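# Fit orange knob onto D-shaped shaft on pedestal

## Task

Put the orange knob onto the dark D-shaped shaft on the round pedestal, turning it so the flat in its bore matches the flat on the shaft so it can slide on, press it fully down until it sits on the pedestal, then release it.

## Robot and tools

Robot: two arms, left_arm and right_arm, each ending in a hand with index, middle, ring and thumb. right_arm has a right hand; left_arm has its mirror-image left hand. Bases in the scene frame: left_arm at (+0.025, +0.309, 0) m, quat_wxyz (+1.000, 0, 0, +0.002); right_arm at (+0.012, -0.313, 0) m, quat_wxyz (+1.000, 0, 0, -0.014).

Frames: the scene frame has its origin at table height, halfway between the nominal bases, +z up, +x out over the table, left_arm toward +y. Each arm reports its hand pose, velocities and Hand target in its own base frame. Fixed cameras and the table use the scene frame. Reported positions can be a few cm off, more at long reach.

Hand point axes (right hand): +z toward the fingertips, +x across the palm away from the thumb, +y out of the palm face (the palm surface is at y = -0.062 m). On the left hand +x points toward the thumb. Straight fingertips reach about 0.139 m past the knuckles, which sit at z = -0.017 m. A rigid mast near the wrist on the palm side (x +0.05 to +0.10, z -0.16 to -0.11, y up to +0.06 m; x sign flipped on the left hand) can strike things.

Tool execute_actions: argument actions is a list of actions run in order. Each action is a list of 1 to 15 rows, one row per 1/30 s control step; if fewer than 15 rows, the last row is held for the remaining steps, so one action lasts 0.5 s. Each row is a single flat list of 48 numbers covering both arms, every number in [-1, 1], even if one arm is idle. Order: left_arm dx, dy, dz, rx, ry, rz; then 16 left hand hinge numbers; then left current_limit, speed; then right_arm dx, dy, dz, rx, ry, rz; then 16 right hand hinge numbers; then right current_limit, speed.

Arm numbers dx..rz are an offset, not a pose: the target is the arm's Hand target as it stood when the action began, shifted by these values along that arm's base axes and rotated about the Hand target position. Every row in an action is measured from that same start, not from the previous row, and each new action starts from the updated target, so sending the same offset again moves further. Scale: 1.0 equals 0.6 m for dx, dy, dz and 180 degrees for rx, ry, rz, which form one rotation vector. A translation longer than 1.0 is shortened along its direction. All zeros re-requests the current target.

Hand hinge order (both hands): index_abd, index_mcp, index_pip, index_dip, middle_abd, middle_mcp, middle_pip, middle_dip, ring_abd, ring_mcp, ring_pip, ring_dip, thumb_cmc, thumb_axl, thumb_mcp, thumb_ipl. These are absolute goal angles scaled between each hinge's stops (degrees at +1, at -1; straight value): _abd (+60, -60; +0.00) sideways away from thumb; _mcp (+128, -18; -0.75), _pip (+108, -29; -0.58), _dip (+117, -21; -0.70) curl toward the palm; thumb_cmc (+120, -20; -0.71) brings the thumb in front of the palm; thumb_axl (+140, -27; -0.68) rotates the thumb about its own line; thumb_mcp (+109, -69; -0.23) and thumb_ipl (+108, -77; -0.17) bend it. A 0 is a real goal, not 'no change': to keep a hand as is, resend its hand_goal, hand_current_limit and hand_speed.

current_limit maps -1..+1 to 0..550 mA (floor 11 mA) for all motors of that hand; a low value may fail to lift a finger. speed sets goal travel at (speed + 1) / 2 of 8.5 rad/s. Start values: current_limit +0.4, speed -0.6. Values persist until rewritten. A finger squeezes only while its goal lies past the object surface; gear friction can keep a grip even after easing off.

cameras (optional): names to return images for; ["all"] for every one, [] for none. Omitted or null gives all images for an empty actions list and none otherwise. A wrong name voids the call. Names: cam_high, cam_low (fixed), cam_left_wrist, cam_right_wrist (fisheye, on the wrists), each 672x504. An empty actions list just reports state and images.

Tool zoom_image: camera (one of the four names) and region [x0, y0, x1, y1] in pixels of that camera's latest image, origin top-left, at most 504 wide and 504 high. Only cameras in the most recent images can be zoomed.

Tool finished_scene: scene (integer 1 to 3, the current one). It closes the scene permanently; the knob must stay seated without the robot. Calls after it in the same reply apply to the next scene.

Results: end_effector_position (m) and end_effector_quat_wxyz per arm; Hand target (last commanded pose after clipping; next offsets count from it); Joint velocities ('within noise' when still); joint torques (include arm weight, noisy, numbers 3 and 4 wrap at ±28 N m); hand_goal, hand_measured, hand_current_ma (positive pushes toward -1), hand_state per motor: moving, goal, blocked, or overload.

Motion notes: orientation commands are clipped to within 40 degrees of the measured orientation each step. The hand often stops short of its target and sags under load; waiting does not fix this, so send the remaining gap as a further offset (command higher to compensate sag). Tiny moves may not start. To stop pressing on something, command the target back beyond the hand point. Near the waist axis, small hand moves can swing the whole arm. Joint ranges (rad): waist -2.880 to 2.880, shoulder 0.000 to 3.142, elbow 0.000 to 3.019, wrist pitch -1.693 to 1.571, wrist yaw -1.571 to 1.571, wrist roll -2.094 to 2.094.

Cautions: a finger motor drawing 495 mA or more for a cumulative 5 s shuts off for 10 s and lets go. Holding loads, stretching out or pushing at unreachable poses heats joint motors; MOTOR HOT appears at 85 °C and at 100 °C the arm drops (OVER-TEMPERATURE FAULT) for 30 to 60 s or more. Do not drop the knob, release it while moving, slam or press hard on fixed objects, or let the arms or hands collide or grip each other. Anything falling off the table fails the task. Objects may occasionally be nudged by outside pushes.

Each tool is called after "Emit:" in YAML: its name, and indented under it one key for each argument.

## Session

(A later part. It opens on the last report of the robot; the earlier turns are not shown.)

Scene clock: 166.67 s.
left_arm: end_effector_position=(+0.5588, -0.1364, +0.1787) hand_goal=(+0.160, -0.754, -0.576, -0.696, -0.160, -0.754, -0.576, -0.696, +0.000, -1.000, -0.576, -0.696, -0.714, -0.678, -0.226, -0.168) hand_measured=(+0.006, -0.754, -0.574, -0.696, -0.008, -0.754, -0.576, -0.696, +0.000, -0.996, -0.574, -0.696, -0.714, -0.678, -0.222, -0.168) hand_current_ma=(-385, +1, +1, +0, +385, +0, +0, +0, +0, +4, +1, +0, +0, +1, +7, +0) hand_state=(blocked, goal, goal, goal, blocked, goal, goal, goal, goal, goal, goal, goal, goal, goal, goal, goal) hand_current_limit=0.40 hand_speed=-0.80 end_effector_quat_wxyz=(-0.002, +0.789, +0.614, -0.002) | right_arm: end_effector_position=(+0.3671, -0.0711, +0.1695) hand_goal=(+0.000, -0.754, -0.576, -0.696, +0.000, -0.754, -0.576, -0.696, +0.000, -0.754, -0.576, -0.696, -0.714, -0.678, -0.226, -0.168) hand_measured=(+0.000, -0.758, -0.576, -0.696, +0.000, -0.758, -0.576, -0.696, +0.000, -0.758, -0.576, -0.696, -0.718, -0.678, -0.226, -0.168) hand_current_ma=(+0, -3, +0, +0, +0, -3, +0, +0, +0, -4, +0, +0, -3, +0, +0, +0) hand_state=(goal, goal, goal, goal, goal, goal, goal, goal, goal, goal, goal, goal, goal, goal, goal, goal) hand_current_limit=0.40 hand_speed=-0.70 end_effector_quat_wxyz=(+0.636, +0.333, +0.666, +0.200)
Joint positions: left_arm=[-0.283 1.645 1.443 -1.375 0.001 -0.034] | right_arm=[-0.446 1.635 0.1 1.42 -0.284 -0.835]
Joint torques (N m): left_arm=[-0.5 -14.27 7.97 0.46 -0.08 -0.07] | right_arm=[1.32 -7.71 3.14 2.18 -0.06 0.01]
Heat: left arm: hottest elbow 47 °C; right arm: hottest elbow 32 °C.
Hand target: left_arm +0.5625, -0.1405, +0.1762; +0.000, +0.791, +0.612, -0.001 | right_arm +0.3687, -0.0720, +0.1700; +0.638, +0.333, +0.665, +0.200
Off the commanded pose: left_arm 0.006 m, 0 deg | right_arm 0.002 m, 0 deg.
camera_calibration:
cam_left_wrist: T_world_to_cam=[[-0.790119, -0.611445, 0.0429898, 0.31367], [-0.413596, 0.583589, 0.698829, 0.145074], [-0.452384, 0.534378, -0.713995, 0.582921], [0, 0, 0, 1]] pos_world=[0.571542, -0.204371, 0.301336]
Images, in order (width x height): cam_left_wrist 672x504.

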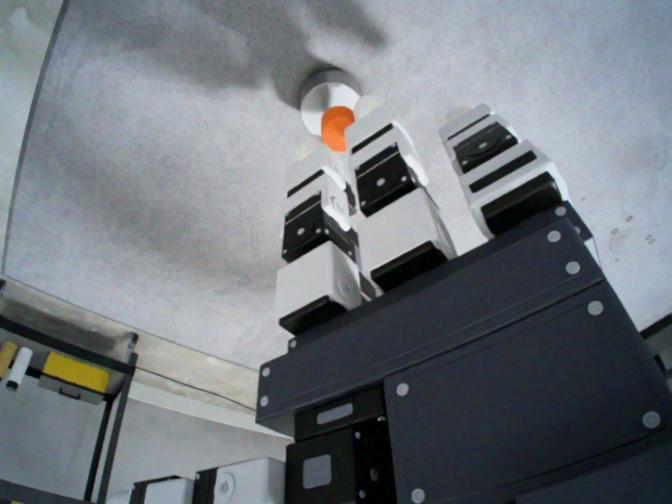

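Emit:
execute_actions:
  actions:
    - [[0.0015,0.0165,0.06,0,0,0,0.16,-0.754,-0.576,-0.696,-0.16,-0.754,-0.576,-0.696,0,-1,-0.576,-0.696,-0.714,-0.678,-0.226,-0.168,0.4,-0.8,0,0,0,0,0,0,0,-0.754,-0.576,-0.696,0,-0.754,-0.576,-0.696,0,-0.754,-0.576,-0.696,-0.714,-0.678,-0.226,-0.168,0.4,-0.7]]
    - [[0,0,-0.06,0,0,0,0.16,-0.754,-0.576,-0.696,-0.16,-0.754,-0.576,-0.696,0,-1,-0.576,-0.696,-0.714,-0.678,-0.226,-0.168,0.4,-0.8,0,0,0,0,0,0,0,-0.754,-0.576,-0.696,0,-0.754,-0.576,-0.696,0,-0.754,-0.576,-0.696,-0.714,-0.678,-0.226,-0.168,0.4,-0.7]]
  cameras: ["cam_left_wrist"]

Emit:
zoom_image:
  camera: "cam_left_wrist"
  region: [300, 70, 400, 170]

Scene clock: 174.73 s.
left_arm: end_effector_position=(+0.5604, -0.1312, +0.1837) hand_goal=(+0.160, -0.754, -0.576, -0.696, -0.160, -0.754, -0.576, -0.696, +0.000, -1.000, -0.576, -0.696, -0.714, -0.678, -0.226, -0.168) hand_measured=(+0.006, -0.752, -0.574, -0.696, -0.008, -0.754, -0.576, -0.696, +0.000, -0.996, -0.574, -0.696, -0.714, -0.678, -0.222, -0.168) hand_current_ma=(-385, +1, +1, +0, +385, +0, +0, +0, +0, +4, +1, +0, +0, +1, +7, +0) hand_state=(blocked, goal, goal, goal, blocked, goal, goal, goal, goal, goal, goal, goal, goal, goal, goal, goal) hand_current_limit=0.40 hand_speed=-0.80 end_effector_quat_wxyz=(+0.002, +0.787, +0.617, +0.001) | right_arm: end_effector_position=(+0.3671, -0.0711, +0.1695) hand_goal=(+0.000, -0.754, -0.576, -0.696, +0.000, -0.754, -0.576, -0.696, +0.000, -0.754, -0.576, -0.696, -0.714, -0.678, -0.226, -0.168) hand_measured=(+0.000, -0.758, -0.576, -0.696, +0.000, -0.758, -0.576, -0.696, +0.000, -0.758, -0.576, -0.696, -0.718, -0.678, -0.226, -0.168) hand_current_ma=(+0, -3, +0, +0, +0, -3, +0, +0, +0, -4, +0, +0, -3, +0, +0, +0) hand_state=(goal, goal, goal, goal, goal, goal, goal, goal, goal, goal, goal, goal, goal, goal, goal, goal) hand_current_limit=0.40 hand_speed=-0.70 end_effector_quat_wxyz=(+0.636, +0.333, +0.666, +0.200)
Joint positions: left_arm=[-0.273 1.638 1.446 -1.375 0.001 -0.031] | right_arm=[-0.446 1.635 0.1 1.42 -0.284 -0.835]
Joint torques (N m): left_arm=[0.38 -13.98 7.36 0.53 -0.09 0.12] | right_arm=[1.38 -7.71 3.12 2.18 -0.05 0.01]
Heat: left arm: hottest elbow 47 °C; right arm: hottest elbow 32 °C.
Hand target: left_arm +0.5633, -0.1305, +0.1761; +0.000, +0.791, +0.612, -0.001 | right_arm +0.3687, -0.0720, +0.1700; +0.638, +0.333, +0.665, +0.200
Off the commanded pose: left_arm 0.008 m, 1 deg | right_arm 0.002 m, 0 deg.
camera_calibration:
cam_left_wrist: T_world_to_cam=[[-0.786511, -0.616433, 0.0375461, 0.316287], [-0.423486, 0.582583, 0.693727, 0.145601], [-0.44951, 0.529724, -0.719259, 0.583149], [0, 0, 0, 1]] pos_world=[0.572555, -0.198763, 0.306552]
Images, in order (width x height): cam_left_wrist 672x504.

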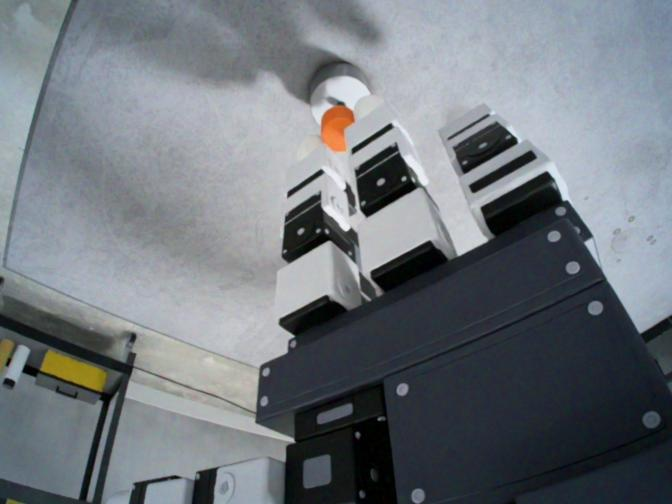

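Scaled by 5.040 from the camera's 672x504 image, which has a finer 960x720 frame.

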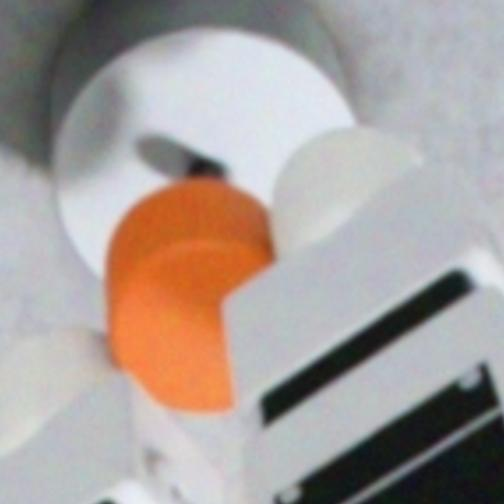

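Emit:
execute_actions:
  actions:
    - [[0,-0.013,-0.015,0,0,0,0.16,-0.754,-0.576,-0.696,-0.16,-0.754,-0.576,-0.696,0,-1,-0.576,-0.696,-0.714,-0.678,-0.226,-0.168,0.4,-0.8,0,0,0,0,0,0,0,-0.754,-0.576,-0.696,0,-0.754,-0.576,-0.696,0,-0.754,-0.576,-0.696,-0.714,-0.678,-0.226,-0.168,0.4,-0.7]]
  cameras: ["cam_left_wrist"]

Emit:
zoom_image:
  camera: "cam_left_wrist"
  region: [300, 70, 400, 170]

Scene clock: 179.93 s.
left_arm: end_effector_position=(+0.5623, -0.1336, +0.1770) hand_goal=(+0.160, -0.754, -0.576, -0.696, -0.160, -0.754, -0.576, -0.696, +0.000, -1.000, -0.576, -0.696, -0.714, -0.678, -0.226, -0.168) hand_measured=(+0.006, -0.752, -0.574, -0.696, -0.008, -0.754, -0.576, -0.696, +0.000, -0.996, -0.574, -0.696, -0.714, -0.678, -0.222, -0.168) hand_current_ma=(-385, +1, +1, +0, +385, +0, +0, +0, +0, +4, +1, +0, +0, +1, +7, +0) hand_state=(blocked, goal, goal, goal, blocked, goal, goal, goal, goal, goal, goal, goal, goal, goal, goal, goal) hand_current_limit=0.40 hand_speed=-0.80 end_effector_quat_wxyz=(+0.003, +0.788, +0.615, +0.002) | right_arm: end_effector_position=(+0.3671, -0.0711, +0.1695) hand_goal=(+0.000, -0.754, -0.576, -0.696, +0.000, -0.754, -0.576, -0.696, +0.000, -0.754, -0.576, -0.696, -0.714, -0.678, -0.226, -0.168) hand_measured=(+0.000, -0.758, -0.576, -0.696, +0.000, -0.758, -0.576, -0.696, +0.000, -0.758, -0.576, -0.696, -0.718, -0.678, -0.226, -0.168) hand_current_ma=(+0, -3, +0, +0, +0, -3, +0, +0, +0, -4, +0, +0, -3, +0, +0, +0) hand_state=(goal, goal, goal, goal, goal, goal, goal, goal, goal, goal, goal, goal, goal, goal, goal, goal) hand_current_limit=0.40 hand_speed=-0.70 end_effector_quat_wxyz=(+0.636, +0.333, +0.666, +0.200)
Joint positions: left_arm=[-0.276 1.645 1.436 -1.354 0.001 -0.031] | right_arm=[-0.446 1.635 0.1 1.42 -0.284 -0.835]
Joint torques (N m): left_arm=[-0.5 -13.98 7.24 0.55 -0.09 -0.05] | right_arm=[1.32 -7.71 3.12 2.18 -0.06 0.01]
Heat: left arm: hottest elbow 47 °C; right arm: hottest elbow 32 °C.
Hand target: left_arm +0.5634, -0.1382, +0.1672; +0.000, +0.791, +0.612, -0.001 | right_arm +0.3687, -0.0720, +0.1700; +0.638, +0.333, +0.665, +0.200
Off the commanded pose: left_arm 0.011 m, 1 deg | right_arm 0.002 m, 0 deg.
camera_calibration:
cam_left_wrist: T_world_to_cam=[[-0.788526, -0.613997, 0.0351172, 0.318428], [-0.424518, 0.584725, 0.69129, 0.153776], [-0.444984, 0.530193, -0.721724, 0.578401], [0, 0, 0, 1]] pos_world=[0.573749, -0.201067, 0.29996]
Images, in order (width x height): cam_left_wrist 672x504.

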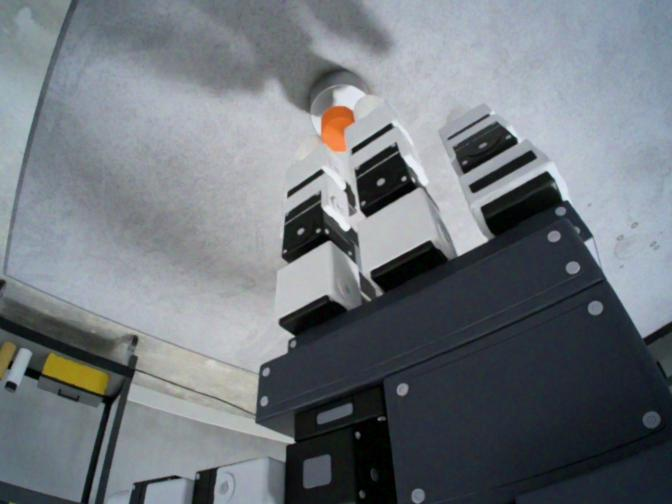

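Scaled by 5.040 from the camera's 672x504 image, which has a finer 960x720 frame.

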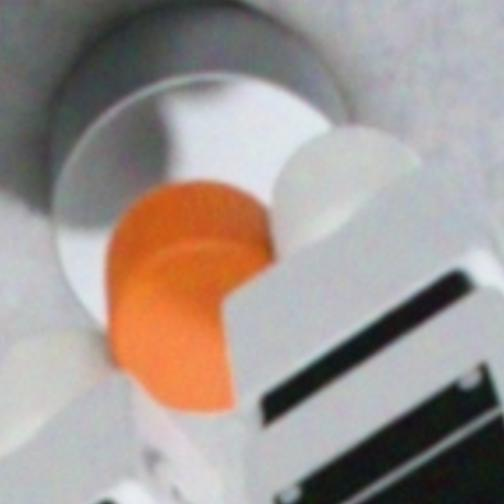

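Emit:
execute_actions:
  actions:
    - [[-0.005,0,-0.005,0,0.0028,0,0.16,-0.754,-0.576,-0.696,-0.16,-0.754,-0.576,-0.696,0,-1,-0.576,-0.696,-0.714,-0.678,-0.226,-0.168,0.4,-0.8,0,0,0,0,0,0,0,-0.754,-0.576,-0.696,0,-0.754,-0.576,-0.696,0,-0.754,-0.576,-0.696,-0.714,-0.678,-0.226,-0.168,0.4,-0.7]]
  cameras: ["cam_left_wrist"]

Emit:
zoom_image:
  camera: "cam_left_wrist"
  region: [300, 70, 400, 170]

Scene clock: 184.90 s.
left_arm: end_effector_position=(+0.5603, -0.1335, +0.1740) hand_goal=(+0.160, -0.754, -0.576, -0.696, -0.160, -0.754, -0.576, -0.696, +0.000, -1.000, -0.576, -0.696, -0.714, -0.678, -0.226, -0.168) hand_measured=(+0.006, -0.752, -0.574, -0.696, -0.008, -0.754, -0.576, -0.696, +0.000, -0.996, -0.574, -0.696, -0.714, -0.678, -0.222, -0.168) hand_current_ma=(-385, +1, +1, +0, +385, +0, +0, +0, +0, +4, +1, +0, +0, +1, +7, +0) hand_state=(blocked, goal, goal, goal, blocked, goal, goal, goal, goal, goal, goal, goal, goal, goal, goal, goal) hand_current_limit=0.40 hand_speed=-0.80 end_effector_quat_wxyz=(+0.001, +0.788, +0.615, +0.000) | right_arm: end_effector_position=(+0.3671, -0.0711, +0.1695) hand_goal=(+0.000, -0.754, -0.576, -0.696, +0.000, -0.754, -0.576, -0.696, +0.000, -0.754, -0.576, -0.696, -0.714, -0.678, -0.226, -0.168) hand_measured=(+0.000, -0.758, -0.576, -0.696, +0.000, -0.758, -0.576, -0.696, +0.000, -0.758, -0.576, -0.696, -0.718, -0.678, -0.226, -0.168) hand_current_ma=(+0, -3, +0, +0, +0, -3, +0, +0, +0, -4, +0, +0, -3, +0, +0, +0) hand_state=(goal, goal, goal, goal, goal, goal, goal, goal, goal, goal, goal, goal, goal, goal, goal, goal) hand_current_limit=0.40 hand_speed=-0.70 end_effector_quat_wxyz=(+0.636, +0.333, +0.666, +0.200)
Joint positions: left_arm=[-0.277 1.645 1.429 -1.353 0.001 -0.031] | right_arm=[-0.446 1.635 0.1 1.42 -0.284 -0.835]
Joint torques (N m): left_arm=[-0.5 -13.86 7.21 0.46 0.01 -0.07] | right_arm=[1.32 -7.71 3.12 2.18 -0.06 0.01]
Heat: left arm: hottest elbow 46 °C; right arm: hottest elbow 32 °C.
Hand target: left_arm +0.5605, -0.1383, +0.1643; -0.002, +0.790, +0.612, -0.004 | right_arm +0.3687, -0.0720, +0.1700; +0.638, +0.333, +0.665, +0.200
Off the commanded pose: left_arm 0.011 m, 1 deg | right_arm 0.002 m, 0 deg.
camera_calibration:
cam_left_wrist: T_world_to_cam=[[-0.788802, -0.613428, 0.0386947, 0.31658], [-0.419968, 0.58386, 0.69479, 0.151574], [-0.448796, 0.531801, -0.718171, 0.577037], [0, 0, 0, 1]] pos_world=[0.572347, -0.201168, 0.296849]
Images, in order (width x height): cam_left_wrist 672x504.

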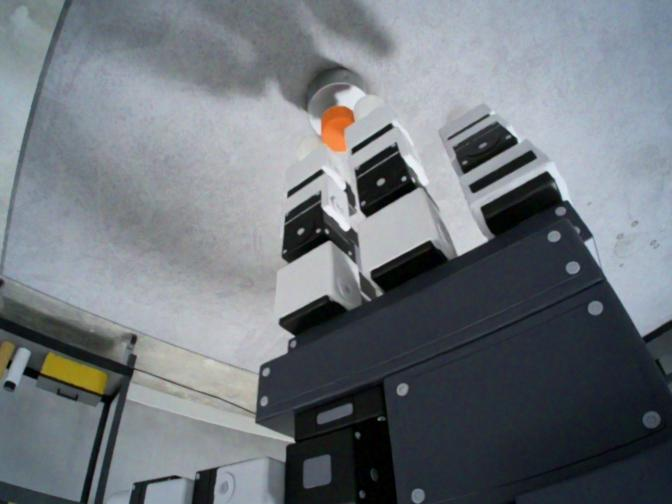

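Scaled by 5.040 from the camera's 672x504 image, which has a finer 960x720 frame.

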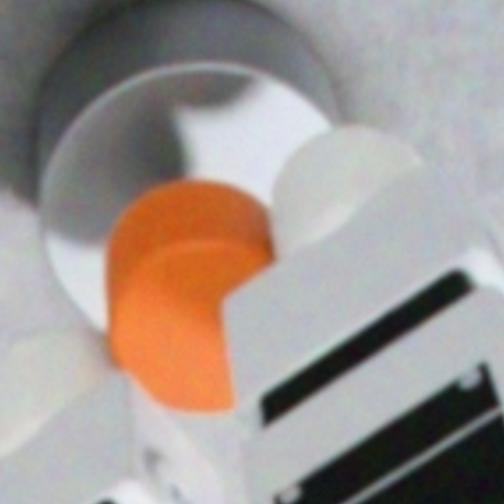

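Emit:
execute_actions:
  actions:
    - [[-0.002,-0.0005,-0.007,0,0,0,0.16,-0.754,-0.576,-0.696,-0.16,-0.754,-0.576,-0.696,0,-1,-0.576,-0.696,-0.714,-0.678,-0.226,-0.168,0.4,-0.8,0,0,0,0,0,0,0,-0.754,-0.576,-0.696,0,-0.754,-0.576,-0.696,0,-0.754,-0.576,-0.696,-0.714,-0.678,-0.226,-0.168,0.4,-0.7]]
  cameras: ["cam_left_wrist"]

Emit:
zoom_image:
  camera: "cam_left_wrist"
  region: [300, 70, 400, 170]

Scene clock: 188.07 s.
left_arm: end_effector_position=(+0.5585, -0.1339, +0.1692) hand_goal=(+0.160, -0.754, -0.576, -0.696, -0.160, -0.754, -0.576, -0.696, +0.000, -1.000, -0.576, -0.696, -0.714, -0.678, -0.226, -0.168) hand_measured=(+0.006, -0.752, -0.574, -0.696, -0.008, -0.754, -0.576, -0.696, +0.000, -0.996, -0.574, -0.696, -0.714, -0.678, -0.222, -0.168) hand_current_ma=(-385, +1, +1, +0, +385, +0, +0, +0, +0, +4, +1, +0, +0, +1, +7, +0) hand_state=(blocked, goal, goal, goal, blocked, goal, goal, goal, goal, goal, goal, goal, goal, goal, goal, goal) hand_current_limit=0.40 hand_speed=-0.80 end_effector_quat_wxyz=(+0.000, +0.789, +0.614, -0.001) | right_arm: end_effector_position=(+0.3671, -0.0711, +0.1695) hand_goal=(+0.000, -0.754, -0.576, -0.696, +0.000, -0.754, -0.576, -0.696, +0.000, -0.754, -0.576, -0.696, -0.714, -0.678, -0.226, -0.168) hand_measured=(+0.000, -0.758, -0.576, -0.696, +0.000, -0.758, -0.576, -0.696, +0.000, -0.758, -0.576, -0.696, -0.718, -0.678, -0.226, -0.168) hand_current_ma=(+0, -3, +0, +0, +0, -3, +0, +0, +0, -4, +0, +0, -3, +0, +0, +0) hand_state=(goal, goal, goal, goal, goal, goal, goal, goal, goal, goal, goal, goal, goal, goal, goal, goal) hand_current_limit=0.40 hand_speed=-0.70 end_effector_quat_wxyz=(+0.636, +0.333, +0.666, +0.200)
Joint positions: left_arm=[-0.278 1.645 1.417 -1.344 0.001 -0.031] | right_arm=[-0.446 1.635 0.1 1.42 -0.284 -0.835]
Joint torques (N m): left_arm=[-0.56 -13.8 7.21 0.54 -0.01 -0.08] | right_arm=[1.38 -7.71 3.12 2.18 -0.06 0.01]
Heat: left arm: hottest elbow 46 °C; right arm: hottest elbow 32 °C.
Hand target: left_arm +0.5591, -0.1386, +0.1598; -0.003, +0.791, +0.612, -0.005 | right_arm +0.3687, -0.0720, +0.1700; +0.638, +0.333, +0.665, +0.200
Off the commanded pose: left_arm 0.010 m, 1 deg | right_arm 0.002 m, 0 deg.
camera_calibration:
cam_left_wrist: T_world_to_cam=[[-0.789592, -0.612273, 0.0408244, 0.315339], [-0.416988, 0.58418, 0.696315, 0.152561], [-0.450184, 0.532782, -0.716574, 0.573631], [0, 0, 0, 1]] pos_world=[0.570844, -0.20167, 0.291944]
Images, in order (width x height): cam_left_wrist 672x504.

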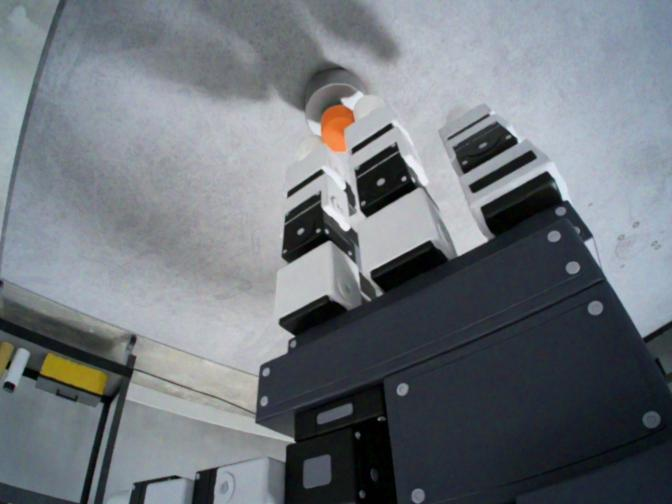

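Scaled by 5.040 from the camera's 672x504 image, which has a finer 960x720 frame.

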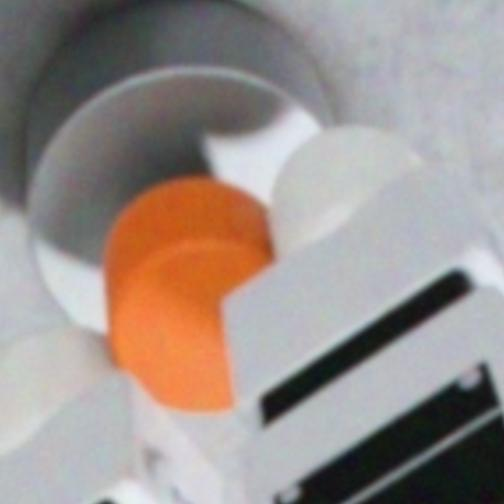

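Emit:
execute_actions:
  actions:
    - [[0.0017,0,-0.006,0,0,0,0.16,-0.754,-0.576,-0.696,-0.16,-0.754,-0.576,-0.696,0,-1,-0.576,-0.696,-0.714,-0.678,-0.226,-0.168,0.4,-0.8,0,0,0,0,0,0,0,-0.754,-0.576,-0.696,0,-0.754,-0.576,-0.696,0,-0.754,-0.576,-0.696,-0.714,-0.678,-0.226,-0.168,0.4,-0.7]]
  cameras: ["cam_left_wrist"]

Emit:
zoom_image:
  camera: "cam_left_wrist"
  region: [300, 70, 400, 170]

Scene clock: 191.83 s.
left_arm: end_effector_position=(+0.5592, -0.1341, +0.1677) hand_goal=(+0.160, -0.754, -0.576, -0.696, -0.160, -0.754, -0.576, -0.696, +0.000, -1.000, -0.576, -0.696, -0.714, -0.678, -0.226, -0.168) hand_measured=(+0.006, -0.752, -0.576, -0.696, -0.008, -0.754, -0.576, -0.696, +0.000, -0.996, -0.574, -0.696, -0.714, -0.678, -0.222, -0.168) hand_current_ma=(-385, +1, +1, +0, +385, +0, +0, +0, +0, +4, +1, +0, +0, +1, +7, +0) hand_state=(blocked, goal, goal, goal, blocked, goal, goal, goal, goal, goal, goal, goal, goal, goal, goal, goal) hand_current_limit=0.40 hand_speed=-0.80 end_effector_quat_wxyz=(+0.001, +0.789, +0.614, +0.000) | right_arm: end_effector_position=(+0.3671, -0.0711, +0.1695) hand_goal=(+0.000, -0.754, -0.576, -0.696, +0.000, -0.754, -0.576, -0.696, +0.000, -0.754, -0.576, -0.696, -0.714, -0.678, -0.226, -0.168) hand_measured=(+0.000, -0.758, -0.576, -0.696, +0.000, -0.758, -0.576, -0.696, +0.000, -0.758, -0.576, -0.696, -0.718, -0.678, -0.226, -0.168) hand_current_ma=(+0, -3, +0, +0, +0, -3, +0, +0, +0, -4, +0, +0, -3, +0, +0, +0) hand_state=(goal, goal, goal, goal, goal, goal, goal, goal, goal, goal, goal, goal, goal, goal, goal, goal) hand_current_limit=0.40 hand_speed=-0.70 end_effector_quat_wxyz=(+0.636, +0.333, +0.666, +0.200)
Joint positions: left_arm=[-0.278 1.646 1.414 -1.337 0.001 -0.031] | right_arm=[-0.446 1.635 0.1 1.42 -0.284 -0.835]
Joint torques (N m): left_arm=[-0.38 -13.51 7.17 0.61 -0.01 -0.06] | right_arm=[1.38 -7.71 3.12 2.18 -0.06 0.01]
Heat: left arm: hottest elbow 46 °C; right arm: hottest elbow 32 °C.
Hand target: left_arm +0.5601, -0.1386, +0.1564; -0.003, +0.791, +0.612, -0.004 | right_arm +0.3687, -0.0720, +0.1700; +0.638, +0.333, +0.665, +0.200
Off the commanded pose: left_arm 0.012 m, 1 deg | right_arm 0.002 m, 0 deg.
camera_calibration:
cam_left_wrist: T_world_to_cam=[[-0.789715, -0.61222, 0.0391913, 0.316206], [-0.418774, 0.584664, 0.694836, 0.155306], [-0.448306, 0.53231, -0.7181, 0.57214], [0, 0, 0, 1]] pos_world=[0.571244, -0.20177, 0.290549]
Images, in order (width x height): cam_left_wrist 672x504.

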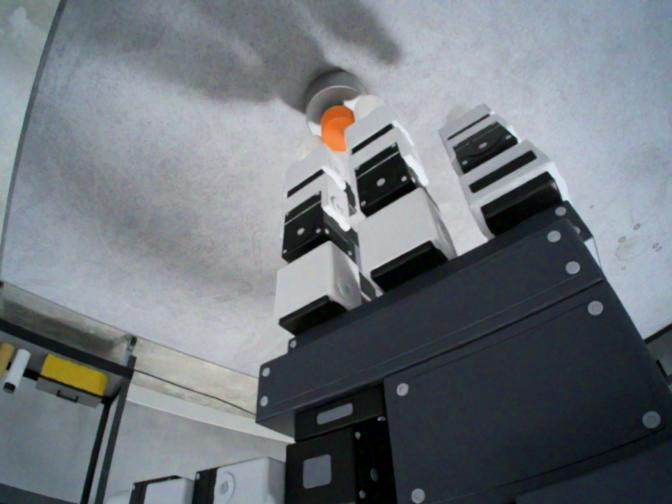

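Scaled by 5.040 from the camera's 672x504 image, which has a finer 960x720 frame.

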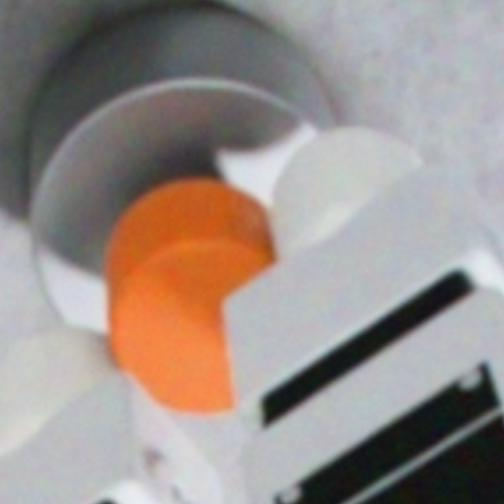

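Emit:
execute_actions:
  actions:
    - [[0,0,-0.008,0,0,0,0.16,-0.754,-0.576,-0.696,-0.16,-0.754,-0.576,-0.696,0,-1,-0.576,-0.696,-0.714,-0.678,-0.226,-0.168,0.4,-0.8,0,0,0,0,0,0,0,-0.754,-0.576,-0.696,0,-0.754,-0.576,-0.696,0,-0.754,-0.576,-0.696,-0.714,-0.678,-0.226,-0.168,0.4,-0.7]]
  cameras: ["cam_left_wrist"]

Emit:
zoom_image:
  camera: "cam_left_wrist"
  region: [300, 70, 400, 170]

Scene clock: 195.80 s.
left_arm: end_effector_position=(+0.5593, -0.1342, +0.1621) hand_goal=(+0.160, -0.754, -0.576, -0.696, -0.160, -0.754, -0.576, -0.696, +0.000, -1.000, -0.576, -0.696, -0.714, -0.678, -0.226, -0.168) hand_measured=(+0.006, -0.752, -0.576, -0.696, -0.008, -0.756, -0.576, -0.696, +0.000, -0.996, -0.574, -0.696, -0.714, -0.678, -0.222, -0.168) hand_current_ma=(-385, +1, +0, +0, +385, -1, +0, +0, +0, +4, +1, +0, +0, +1, +7, +0) hand_state=(blocked, goal, goal, goal, blocked, goal, goal, goal, goal, goal, goal, goal, goal, goal, goal, goal) hand_current_limit=0.40 hand_speed=-0.80 end_effector_quat_wxyz=(+0.000, +0.789, +0.614, +0.000) | right_arm: end_effector_position=(+0.3671, -0.0711, +0.1695) hand_goal=(+0.000, -0.754, -0.576, -0.696, +0.000, -0.754, -0.576, -0.696, +0.000, -0.754, -0.576, -0.696, -0.714, -0.678, -0.226, -0.168) hand_measured=(+0.000, -0.758, -0.576, -0.696, +0.000, -0.758, -0.576, -0.696, +0.000, -0.758, -0.576, -0.696, -0.718, -0.678, -0.226, -0.168) hand_current_ma=(+0, -3, +0, +0, +0, -3, +0, +0, +0, -4, +0, +0, -3, +0, +0, +0) hand_state=(goal, goal, goal, goal, goal, goal, goal, goal, goal, goal, goal, goal, goal, goal, goal, goal) hand_current_limit=0.40 hand_speed=-0.70 end_effector_quat_wxyz=(+0.636, +0.333, +0.666, +0.200)
Joint positions: left_arm=[-0.278 1.651 1.405 -1.325 0.001 -0.031] | right_arm=[-0.446 1.635 0.1 1.42 -0.284 -0.835]
Joint torques (N m): left_arm=[-0.5 -13.68 7.15 0.58 -0.01 -0.06] | right_arm=[1.38 -7.71 3.14 2.18 -0.06 0.01]
Heat: left arm: hottest elbow 46 °C; right arm: hottest elbow 32 °C.
Hand target: left_arm +0.5602, -0.1387, +0.1515; -0.003, +0.791, +0.612, -0.004 | right_arm +0.3687, -0.0720, +0.1700; +0.638, +0.333, +0.665, +0.200
Off the commanded pose: left_arm 0.011 m, 1 deg | right_arm 0.002 m, 0 deg.
camera_calibration:
cam_left_wrist: T_world_to_cam=[[-0.789679, -0.612221, 0.0399108, 0.316379], [-0.418003, 0.5845, 0.695437, 0.158807], [-0.449089, 0.532489, -0.717478, 0.568539], [0, 0, 0, 1]] pos_world=[0.571544, -0.20187, 0.284847]
Images, in order (width x height): cam_left_wrist 672x504.

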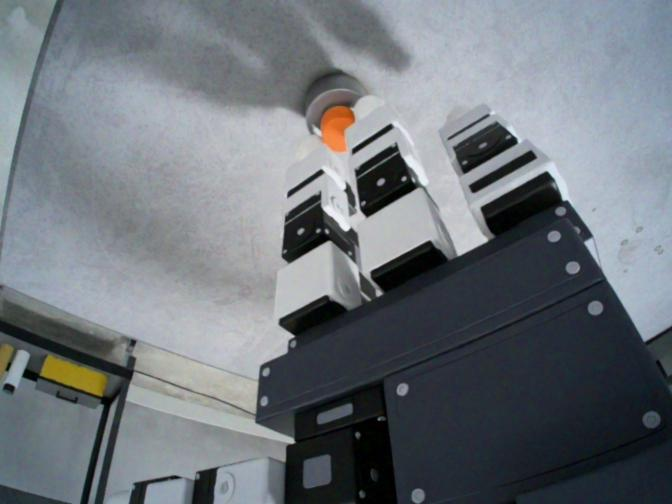

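Scaled by 5.040 from the camera's 672x504 image, which has a finer 960x720 frame.

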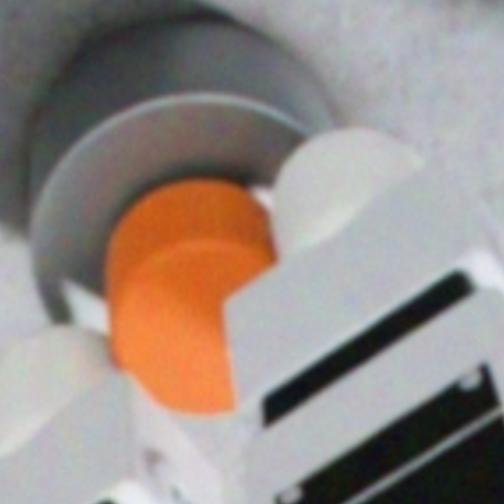

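Emit:
execute_actions:
  actions:
    - [[0,0,-0.0085,0,0,0,0.16,-0.754,-0.576,-0.696,-0.16,-0.754,-0.576,-0.696,0,-1,-0.576,-0.696,-0.714,-0.678,-0.226,-0.168,0.4,-0.8,0,0,0,0,0,0,0,-0.754,-0.576,-0.696,0,-0.754,-0.576,-0.696,0,-0.754,-0.576,-0.696,-0.714,-0.678,-0.226,-0.168,0.4,-0.7]]
  cameras: ["cam_left_wrist"]

Emit:
zoom_image:
  camera: "cam_left_wrist"
  region: [300, 70, 400, 170]

Scene clock: 198.30 s.
left_arm: end_effector_position=(+0.5597, -0.1343, +0.1611) hand_goal=(+0.160, -0.754, -0.576, -0.696, -0.160, -0.754, -0.576, -0.696, +0.000, -1.000, -0.576, -0.696, -0.714, -0.678, -0.226, -0.168) hand_measured=(+0.006, -0.756, -0.578, -0.696, -0.008, -0.760, -0.578, -0.696, +0.000, -0.996, -0.574, -0.696, -0.714, -0.678, -0.222, -0.168) hand_current_ma=(-385, -3, -1, +0, +385, -6, -2, +0, +0, +4, +1, +0, +0, +1, +7, +0) hand_state=(blocked, goal, goal, goal, blocked, goal, goal, goal, goal, goal, goal, goal, goal, goal, goal, goal) hand_current_limit=0.40 hand_speed=-0.80 end_effector_quat_wxyz=(+0.002, +0.789, +0.614, +0.001) | right_arm: end_effector_position=(+0.3671, -0.0711, +0.1695) hand_goal=(+0.000, -0.754, -0.576, -0.696, +0.000, -0.754, -0.576, -0.696, +0.000, -0.754, -0.576, -0.696, -0.714, -0.678, -0.226, -0.168) hand_measured=(+0.000, -0.758, -0.576, -0.696, +0.000, -0.758, -0.576, -0.696, +0.000, -0.758, -0.576, -0.696, -0.718, -0.678, -0.226, -0.168) hand_current_ma=(+0, -3, +0, +0, +0, -3, +0, +0, +0, -4, +0, +0, -3, +0, +0, +0) hand_state=(goal, goal, goal, goal, goal, goal, goal, goal, goal, goal, goal, goal, goal, goal, goal, goal) hand_current_limit=0.40 hand_speed=-0.70 end_effector_quat_wxyz=(+0.636, +0.333, +0.666, +0.200)
Joint positions: left_arm=[-0.278 1.651 1.402 -1.318 0.001 -0.031] | right_arm=[-0.446 1.635 0.1 1.42 -0.284 -0.835]
Joint torques (N m): left_arm=[-0.38 -13.45 6.71 0.84 0 -0.06] | right_arm=[1.38 -7.71 3.12 2.18 -0.06 0.01]
Heat: left arm: hottest elbow 46 °C; right arm: hottest elbow 32 °C.
Hand target: left_arm +0.5602, -0.1387, +0.1464; -0.003, +0.791, +0.612, -0.004 | right_arm +0.3687, -0.0720, +0.1700; +0.638, +0.333, +0.665, +0.200
Off the commanded pose: left_arm 0.015 m, 1 deg | right_arm 0.002 m, 0 deg.
camera_calibration:
cam_left_wrist: T_world_to_cam=[[-0.789808, -0.612167, 0.0381404, 0.316941], [-0.419983, 0.585079, 0.693756, 0.161213], [-0.44701, 0.531915, -0.7192, 0.567135], [0, 0, 0, 1]] pos_world=[0.571544, -0.20197, 0.283952]
Images, in order (width x height): cam_left_wrist 672x504.

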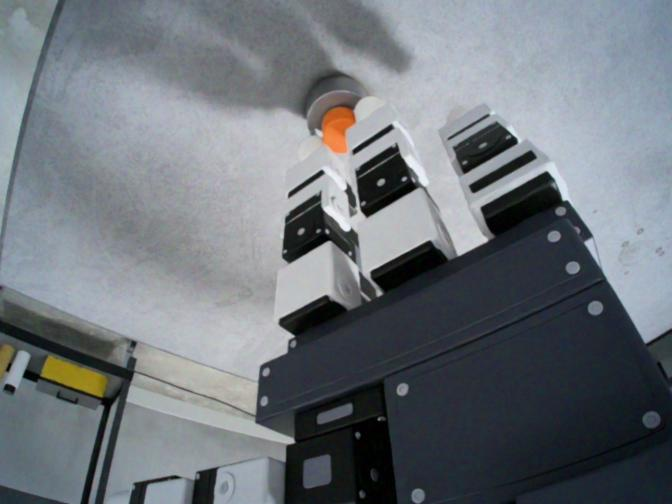

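Scaled by 5.040 from the camera's 672x504 image, which has a finer 960x720 frame.

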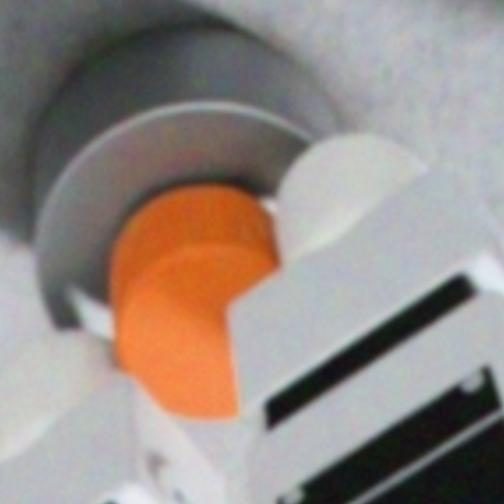

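Emit:
execute_actions:
  actions:
    - [[0,0.002,-0.01,0,0,0,0.16,-0.754,-0.576,-0.696,-0.16,-0.754,-0.576,-0.696,0,-1,-0.576,-0.696,-0.714,-0.678,-0.226,-0.168,0.4,-0.8,0,0,0,0,0,0,0,-0.754,-0.576,-0.696,0,-0.754,-0.576,-0.696,0,-0.754,-0.576,-0.696,-0.714,-0.678,-0.226,-0.168,0.4,-0.7]]
  cameras: ["cam_left_wrist"]

Emit:
zoom_image:
  camera: "cam_left_wrist"
  region: [300, 70, 400, 170]

Scene clock: 204.83 s.
left_arm: end_effector_position=(+0.5601, -0.1344, +0.1579) hand_goal=(+0.160, -0.754, -0.576, -0.696, -0.160, -0.754, -0.576, -0.696, +0.000, -1.000, -0.576, -0.696, -0.714, -0.678, -0.226, -0.168) hand_measured=(+0.006, -0.758, -0.578, -0.696, -0.008, -0.760, -0.580, -0.696, +0.000, -0.996, -0.574, -0.696, -0.714, -0.678, -0.222, -0.168) hand_current_ma=(-385, -5, -2, +0, +385, -9, -3, +0, +0, +4, +1, +0, +0, +1, +7, +0) hand_state=(blocked, goal, goal, goal, blocked, goal, goal, goal, goal, goal, goal, goal, goal, goal, goal, goal) hand_current_limit=0.40 hand_speed=-0.80 end_effector_quat_wxyz=(+0.004, +0.789, +0.614, +0.002) | right_arm: end_effector_position=(+0.3671, -0.0711, +0.1695) hand_goal=(+0.000, -0.754, -0.576, -0.696, +0.000, -0.754, -0.576, -0.696, +0.000, -0.754, -0.576, -0.696, -0.714, -0.678, -0.226, -0.168) hand_measured=(+0.000, -0.758, -0.576, -0.696, +0.000, -0.758, -0.576, -0.696, +0.000, -0.758, -0.576, -0.696, -0.718, -0.678, -0.226, -0.168) hand_current_ma=(+0, -3, +0, +0, +0, -3, +0, +0, +0, -4, +0, +0, -3, +0, +0, +0) hand_state=(goal, goal, goal, goal, goal, goal, goal, goal, goal, goal, goal, goal, goal, goal, goal, goal) hand_current_limit=0.40 hand_speed=-0.70 end_effector_quat_wxyz=(+0.636, +0.333, +0.666, +0.200)
Joint positions: left_arm=[-0.278 1.651 1.392 -1.303 0.001 -0.031] | right_arm=[-0.446 1.635 0.1 1.42 -0.284 -0.835]
Joint torques (N m): left_arm=[-0.26 -13.22 6.53 0.85 -0.01 -0.03] | right_arm=[1.32 -7.71 3.14 2.18 -0.05 0.01]
Heat: left arm: hottest elbow 45 °C; right arm: hottest elbow 32 °C.
Hand target: left_arm +0.5601, -0.1374, +0.1403; -0.003, +0.791, +0.612, -0.005 | right_arm +0.3687, -0.0720, +0.1700; +0.638, +0.333, +0.665, +0.200
Off the commanded pose: left_arm 0.018 m, 1 deg | right_arm 0.002 m, 0 deg.
camera_calibration:
cam_left_wrist: T_world_to_cam=[[-0.789995, -0.612117, 0.0349271, 0.317978], [-0.423558, 0.586056, 0.690751, 0.166229], [-0.44329, 0.530897, -0.722248, 0.563367], [0, 0, 0, 1]] pos_world=[0.571344, -0.20187, 0.280962]
Images, in order (width x height): cam_left_wrist 672x504.

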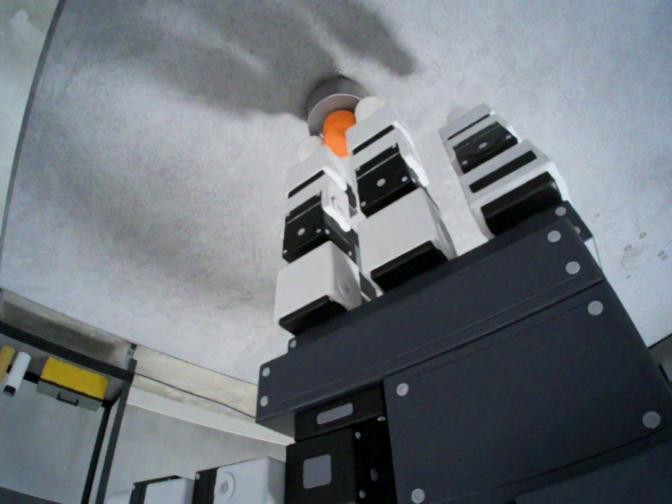

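Scaled by 5.040 from the camera's 672x504 image, which has a finer 960x720 frame.

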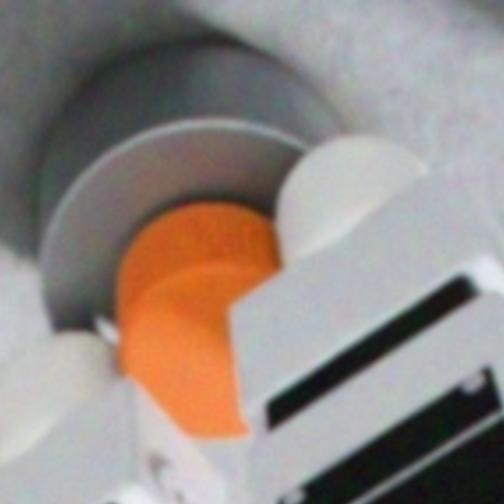

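Emit:
execute_actions:
  actions: []
  cameras: ["cam_high", "cam_low", "cam_left_wrist"]

Scene clock: 207.57 s.
left_arm: end_effector_position=(+0.5601, -0.1344, +0.1579) hand_goal=(+0.160, -0.754, -0.576, -0.696, -0.160, -0.754, -0.576, -0.696, +0.000, -1.000, -0.576, -0.696, -0.714, -0.678, -0.226, -0.168) hand_measured=(+0.006, -0.758, -0.578, -0.696, -0.008, -0.760, -0.580, -0.696, +0.000, -0.996, -0.574, -0.696, -0.714, -0.678, -0.222, -0.168) hand_current_ma=(-385, -5, -2, +0, +385, -9, -3, +0, +0, +4, +1, +0, +0, +1, +7, +0) hand_state=(blocked, goal, goal, goal, blocked, goal, goal, goal, goal, goal, goal, goal, goal, goal, goal, goal) hand_current_limit=0.40 hand_speed=-0.80 end_effector_quat_wxyz=(+0.004, +0.789, +0.614, +0.002) | right_arm: end_effector_position=(+0.3671, -0.0711, +0.1695) hand_goal=(+0.000, -0.754, -0.576, -0.696, +0.000, -0.754, -0.576, -0.696, +0.000, -0.754, -0.576, -0.696, -0.714, -0.678, -0.226, -0.168) hand_measured=(+0.000, -0.758, -0.576, -0.696, +0.000, -0.758, -0.576, -0.696, +0.000, -0.758, -0.576, -0.696, -0.718, -0.678, -0.226, -0.168) hand_current_ma=(+0, -3, +0, +0, +0, -3, +0, +0, +0, -4, +0, +0, -3, +0, +0, +0) hand_state=(goal, goal, goal, goal, goal, goal, goal, goal, goal, goal, goal, goal, goal, goal, goal, goal) hand_current_limit=0.40 hand_speed=-0.70 end_effector_quat_wxyz=(+0.636, +0.333, +0.666, +0.200)
Joint positions: left_arm=[-0.278 1.651 1.392 -1.303 0.001 -0.031] | right_arm=[-0.446 1.635 0.1 1.42 -0.284 -0.835]
Joint velocities: within noise
Joint torques (N m): left_arm=[-0.26 -13.1 6.52 0.85 -0.01 -0.03] | right_arm=[1.32 -7.71 3.12 2.18 -0.06 0.01]
Heat: left arm: hottest elbow 45 °C; right arm: hottest elbow 32 °C.
Hand target: left_arm +0.5601, -0.1374, +0.1403; -0.003, +0.791, +0.612, -0.005 | right_arm +0.3687, -0.0720, +0.1700; +0.638, +0.333, +0.665, +0.200
Off the commanded pose: left_arm 0.018 m, 1 deg | right_arm 0.002 m, 0 deg.
camera_calibration:
cam_left_wrist: T_world_to_cam=[[-0.789995, -0.612117, 0.0349271, 0.317978], [-0.423558, 0.586056, 0.690751, 0.166229], [-0.44329, 0.530897, -0.722248, 0.563367], [0, 0, 0, 1]] pos_world=[0.571344, -0.20187, 0.280962]
Images, in order (width x height): cam_high 672x504, cam_low 672x504, cam_left_wrist 672x504.

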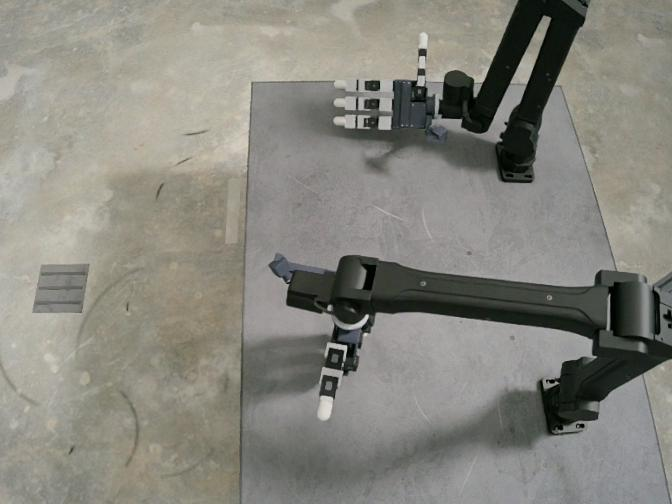

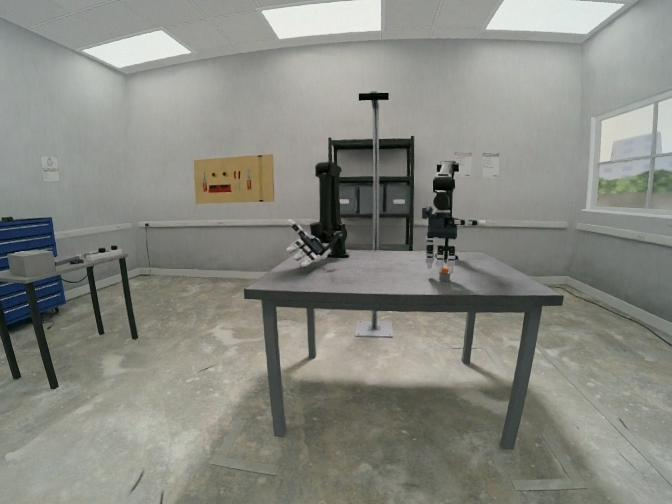

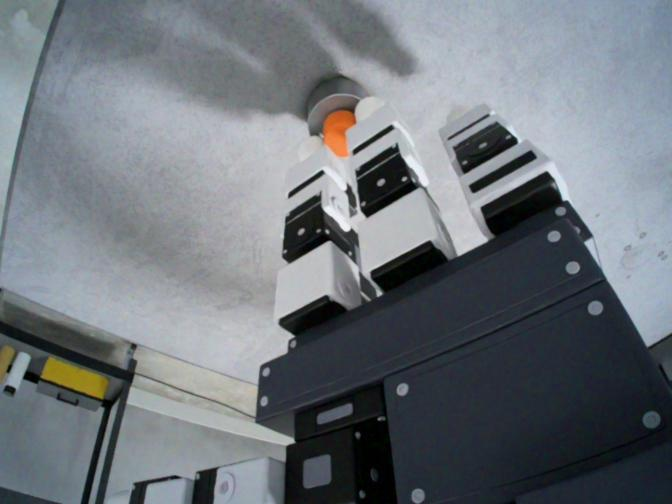

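Emit:
zoom_image:
  camera: "cam_low"
  region: [425, 250, 465, 290]

Emit:
zoom_image:
  camera: "cam_left_wrist"
  region: [300, 70, 390, 160]

Scaled by 12.600 from the camera's 672x504 image, which has a finer 960x720 frame.

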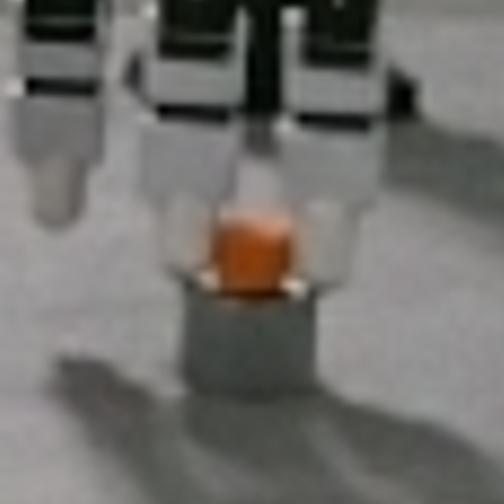

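Scaled by 5.600 from the camera's 672x504 image, which has a finer 960x720 frame.

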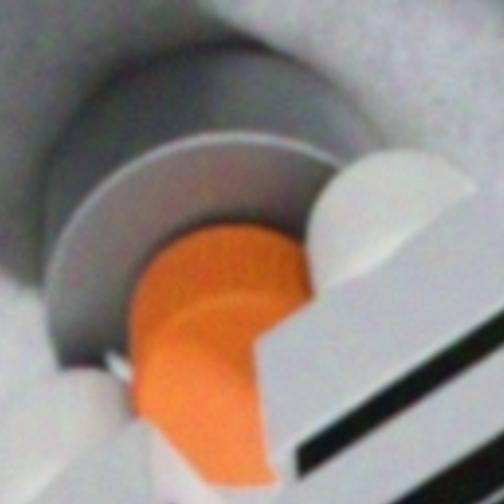

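Emit:
execute_actions:
  actions:
    - [[0,0,0.006,0,0,0,0.16,-0.754,-0.576,-0.696,-0.16,-0.754,-0.576,-0.696,0,-1,-0.576,-0.696,-0.714,-0.678,-0.226,-0.168,0.4,-0.8,0,0,0,0,0,0,0,-0.754,-0.576,-0.696,0,-0.754,-0.576,-0.696,0,-0.754,-0.576,-0.696,-0.714,-0.678,-0.226,-0.168,0.4,-0.7]]
    - [[0,0,0,0,0,0,-0.12,-0.754,-0.576,-0.696,0.12,-0.754,-0.576,-0.696,0,-1,-0.576,-0.696,-0.714,-0.678,-0.226,-0.168,0.4,-0.8,0,0,0,0,0,0,0,-0.754,-0.576,-0.696,0,-0.754,-0.576,-0.696,0,-0.754,-0.576,-0.696,-0.714,-0.678,-0.226,-0.168,0.4,-0.7]]
  cameras: ["cam_left_wrist"]

Emit:
zoom_image:
  camera: "cam_left_wrist"
  region: [300, 70, 390, 160]

Scene clock: 219.30 s.
left_arm: end_effector_position=(+0.5602, -0.1344, +0.1562) hand_goal=(-0.120, -0.754, -0.576, -0.696, +0.120, -0.754, -0.576, -0.696, +0.000, -1.000, -0.576, -0.696, -0.714, -0.678, -0.226, -0.168) hand_measured=(-0.116, -0.756, -0.578, -0.696, +0.116, -0.756, -0.578, -0.696, +0.000, -0.996, -0.574, -0.696, -0.714, -0.678, -0.222, -0.168) hand_current_ma=(+4, -1, -2, +0, -4, -1, -2, +0, +0, +4, +1, +0, +0, +1, +7, +0) hand_state=(goal, goal, goal, goal, goal, goal, goal, goal, goal, goal, goal, goal, goal, goal, goal, goal) hand_current_limit=0.40 hand_speed=-0.80 end_effector_quat_wxyz=(+0.003, +0.789, +0.614, +0.001) | right_arm: end_effector_position=(+0.3671, -0.0711, +0.1695) hand_goal=(+0.000, -0.754, -0.576, -0.696, +0.000, -0.754, -0.576, -0.696, +0.000, -0.754, -0.576, -0.696, -0.714, -0.678, -0.226, -0.168) hand_measured=(+0.000, -0.758, -0.576, -0.696, +0.000, -0.758, -0.576, -0.696, +0.000, -0.758, -0.576, -0.696, -0.718, -0.678, -0.226, -0.168) hand_current_ma=(+0, -3, +0, +0, +0, -3, +0, +0, +0, -4, +0, +0, -3, +0, +0, +0) hand_state=(goal, goal, goal, goal, goal, goal, goal, goal, goal, goal, goal, goal, goal, goal, goal, goal) hand_current_limit=0.40 hand_speed=-0.70 end_effector_quat_wxyz=(+0.636, +0.333, +0.666, +0.200)
Joint positions: left_arm=[-0.278 1.654 1.392 -1.303 0.001 -0.031] | right_arm=[-0.446 1.635 0.1 1.42 -0.284 -0.835]
Joint torques (N m): left_arm=[-0.26 -13.63 7.02 0.47 -0.01 -0.04] | right_arm=[1.32 -7.71 3.14 2.18 -0.06 0.01]
Heat: left arm: hottest elbow 44 °C; right arm: hottest elbow 32 °C.
Hand target: left_arm +0.5601, -0.1374, +0.1440; -0.003, +0.791, +0.612, -0.004 | right_arm +0.3687, -0.0720, +0.1700; +0.638, +0.333, +0.665, +0.200
Off the commanded pose: left_arm 0.013 m, 1 deg | right_arm 0.002 m, 0 deg.
camera_calibration:
cam_left_wrist: T_world_to_cam=[[-0.789878, -0.612164, 0.0366964, 0.317726], [-0.421583, 0.58548, 0.692446, 0.165986], [-0.445376, 0.531477, -0.720536, 0.563126], [0, 0, 0, 1]] pos_world=[0.571744, -0.20197, 0.279156]
Images, in order (width x height): cam_left_wrist 672x504.

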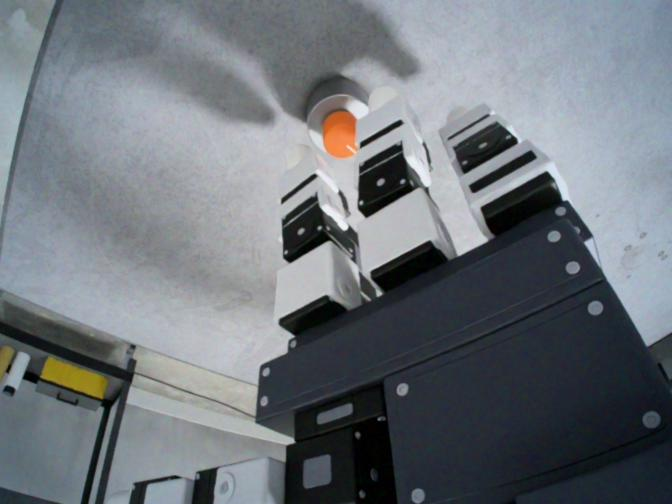

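Scaled by 5.600 from the camera's 672x504 image, which has a finer 960x720 frame.

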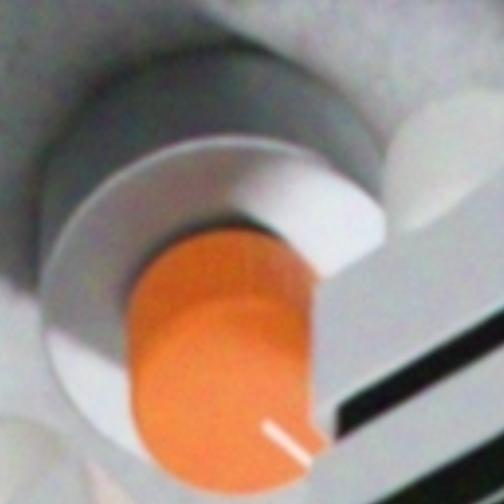

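Emit:
execute_actions:
  actions:
    - [[0,0,0.06,0,0,0,-0.12,-0.754,-0.576,-0.696,0.12,-0.754,-0.576,-0.696,0,-1,-0.576,-0.696,-0.714,-0.678,-0.226,-0.168,0.4,-0.8,0,0,0,0,0,0,0,-0.754,-0.576,-0.696,0,-0.754,-0.576,-0.696,0,-0.754,-0.576,-0.696,-0.714,-0.678,-0.226,-0.168,0.4,-0.7]]
    - [[0,-0.035,0.06,0,0,0,-0.12,-0.754,-0.576,-0.696,0.12,-0.754,-0.576,-0.696,0,-1,-0.576,-0.696,-0.714,-0.678,-0.226,-0.168,0.4,-0.8,0,0,0,0,0,0,0,-0.754,-0.576,-0.696,0,-0.754,-0.576,-0.696,0,-0.754,-0.576,-0.696,-0.714,-0.678,-0.226,-0.168,0.4,-0.7]]
  cameras: ["cam_left_wrist"]

Emit:
zoom_image:
  camera: "cam_left_wrist"
  region: [290, 110, 360, 180]

Scene clock: 236.70 s.
left_arm: end_effector_position=(+0.5513, -0.1590, +0.2049) hand_goal=(-0.120, -0.754, -0.576, -0.696, +0.120, -0.754, -0.576, -0.696, +0.000, -1.000, -0.576, -0.696, -0.714, -0.678, -0.226, -0.168) hand_measured=(-0.116, -0.752, -0.578, -0.696, +0.116, -0.752, -0.578, -0.696, +0.000, -0.996, -0.574, -0.696, -0.714, -0.678, -0.222, -0.168) hand_current_ma=(+3, +1, -1, +0, -3, +1, -1, +0, +0, +5, +1, +0, +0, +1, +7, +0) hand_state=(goal, goal, goal, goal, goal, goal, goal, goal, goal, goal, goal, goal, goal, goal, goal, goal) hand_current_limit=0.40 hand_speed=-0.80 end_effector_quat_wxyz=(-0.010, +0.797, +0.604, -0.009) | right_arm: end_effector_position=(+0.3671, -0.0711, +0.1695) hand_goal=(+0.000, -0.754, -0.576, -0.696, +0.000, -0.754, -0.576, -0.696, +0.000, -0.754, -0.576, -0.696, -0.714, -0.678, -0.226, -0.168) hand_measured=(+0.000, -0.758, -0.576, -0.696, +0.000, -0.758, -0.576, -0.696, +0.000, -0.758, -0.576, -0.696, -0.718, -0.678, -0.226, -0.168) hand_current_ma=(+0, -3, +0, +0, +0, -3, +0, +0, +0, -4, +0, +0, -3, +0, +0, +0) hand_state=(goal, goal, goal, goal, goal, goal, goal, goal, goal, goal, goal, goal, goal, goal, goal, goal) hand_current_limit=0.40 hand_speed=-0.70 end_effector_quat_wxyz=(+0.636, +0.333, +0.666, +0.200)
Joint positions: left_arm=[-0.326 1.644 1.517 -1.47 0.003 -0.054] | right_arm=[-0.446 1.635 0.1 1.42 -0.284 -0.835]
Joint torques (N m): left_arm=[0.38 -14.51 10.21 -0.39 -0.07 -0.24] | right_arm=[1.38 -7.65 3.14 2.18 -0.06 0.01]
Heat: left arm: hottest elbow 44 °C; right arm: hottest elbow 32 °C.
Hand target: left_arm +0.5602, -0.1585, +0.2162; -0.002, +0.791, +0.612, -0.004 | right_arm +0.3687, -0.0720, +0.1700; +0.638, +0.333, +0.665, +0.200
Off the commanded pose: left_arm 0.014 m, 2 deg | right_arm 0.002 m, 0 deg.
camera_calibration:
cam_left_wrist: T_world_to_cam=[[-0.803512, -0.592529, 0.0572533, 0.300284], [-0.384653, 0.590195, 0.709727, 0.119761], [-0.454324, 0.548252, -0.702146, 0.611115], [0, 0, 0, 1]] pos_world=[0.564993, -0.227801, 0.326902]
Images, in order (width x height): cam_left_wrist 672x504.

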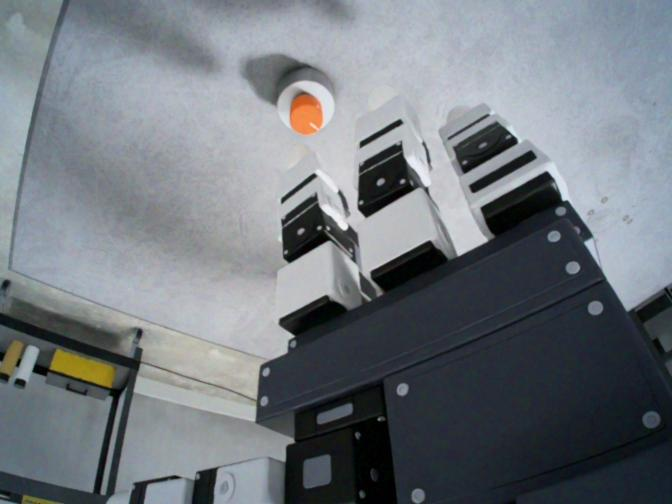

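Scaled by 7.200 from the camera's 672x504 image, which has a finer 960x720 frame.

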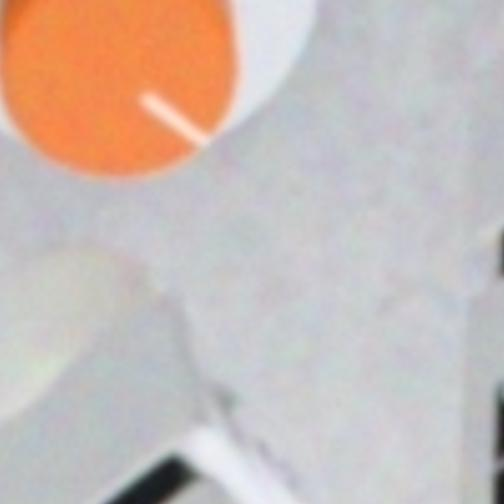

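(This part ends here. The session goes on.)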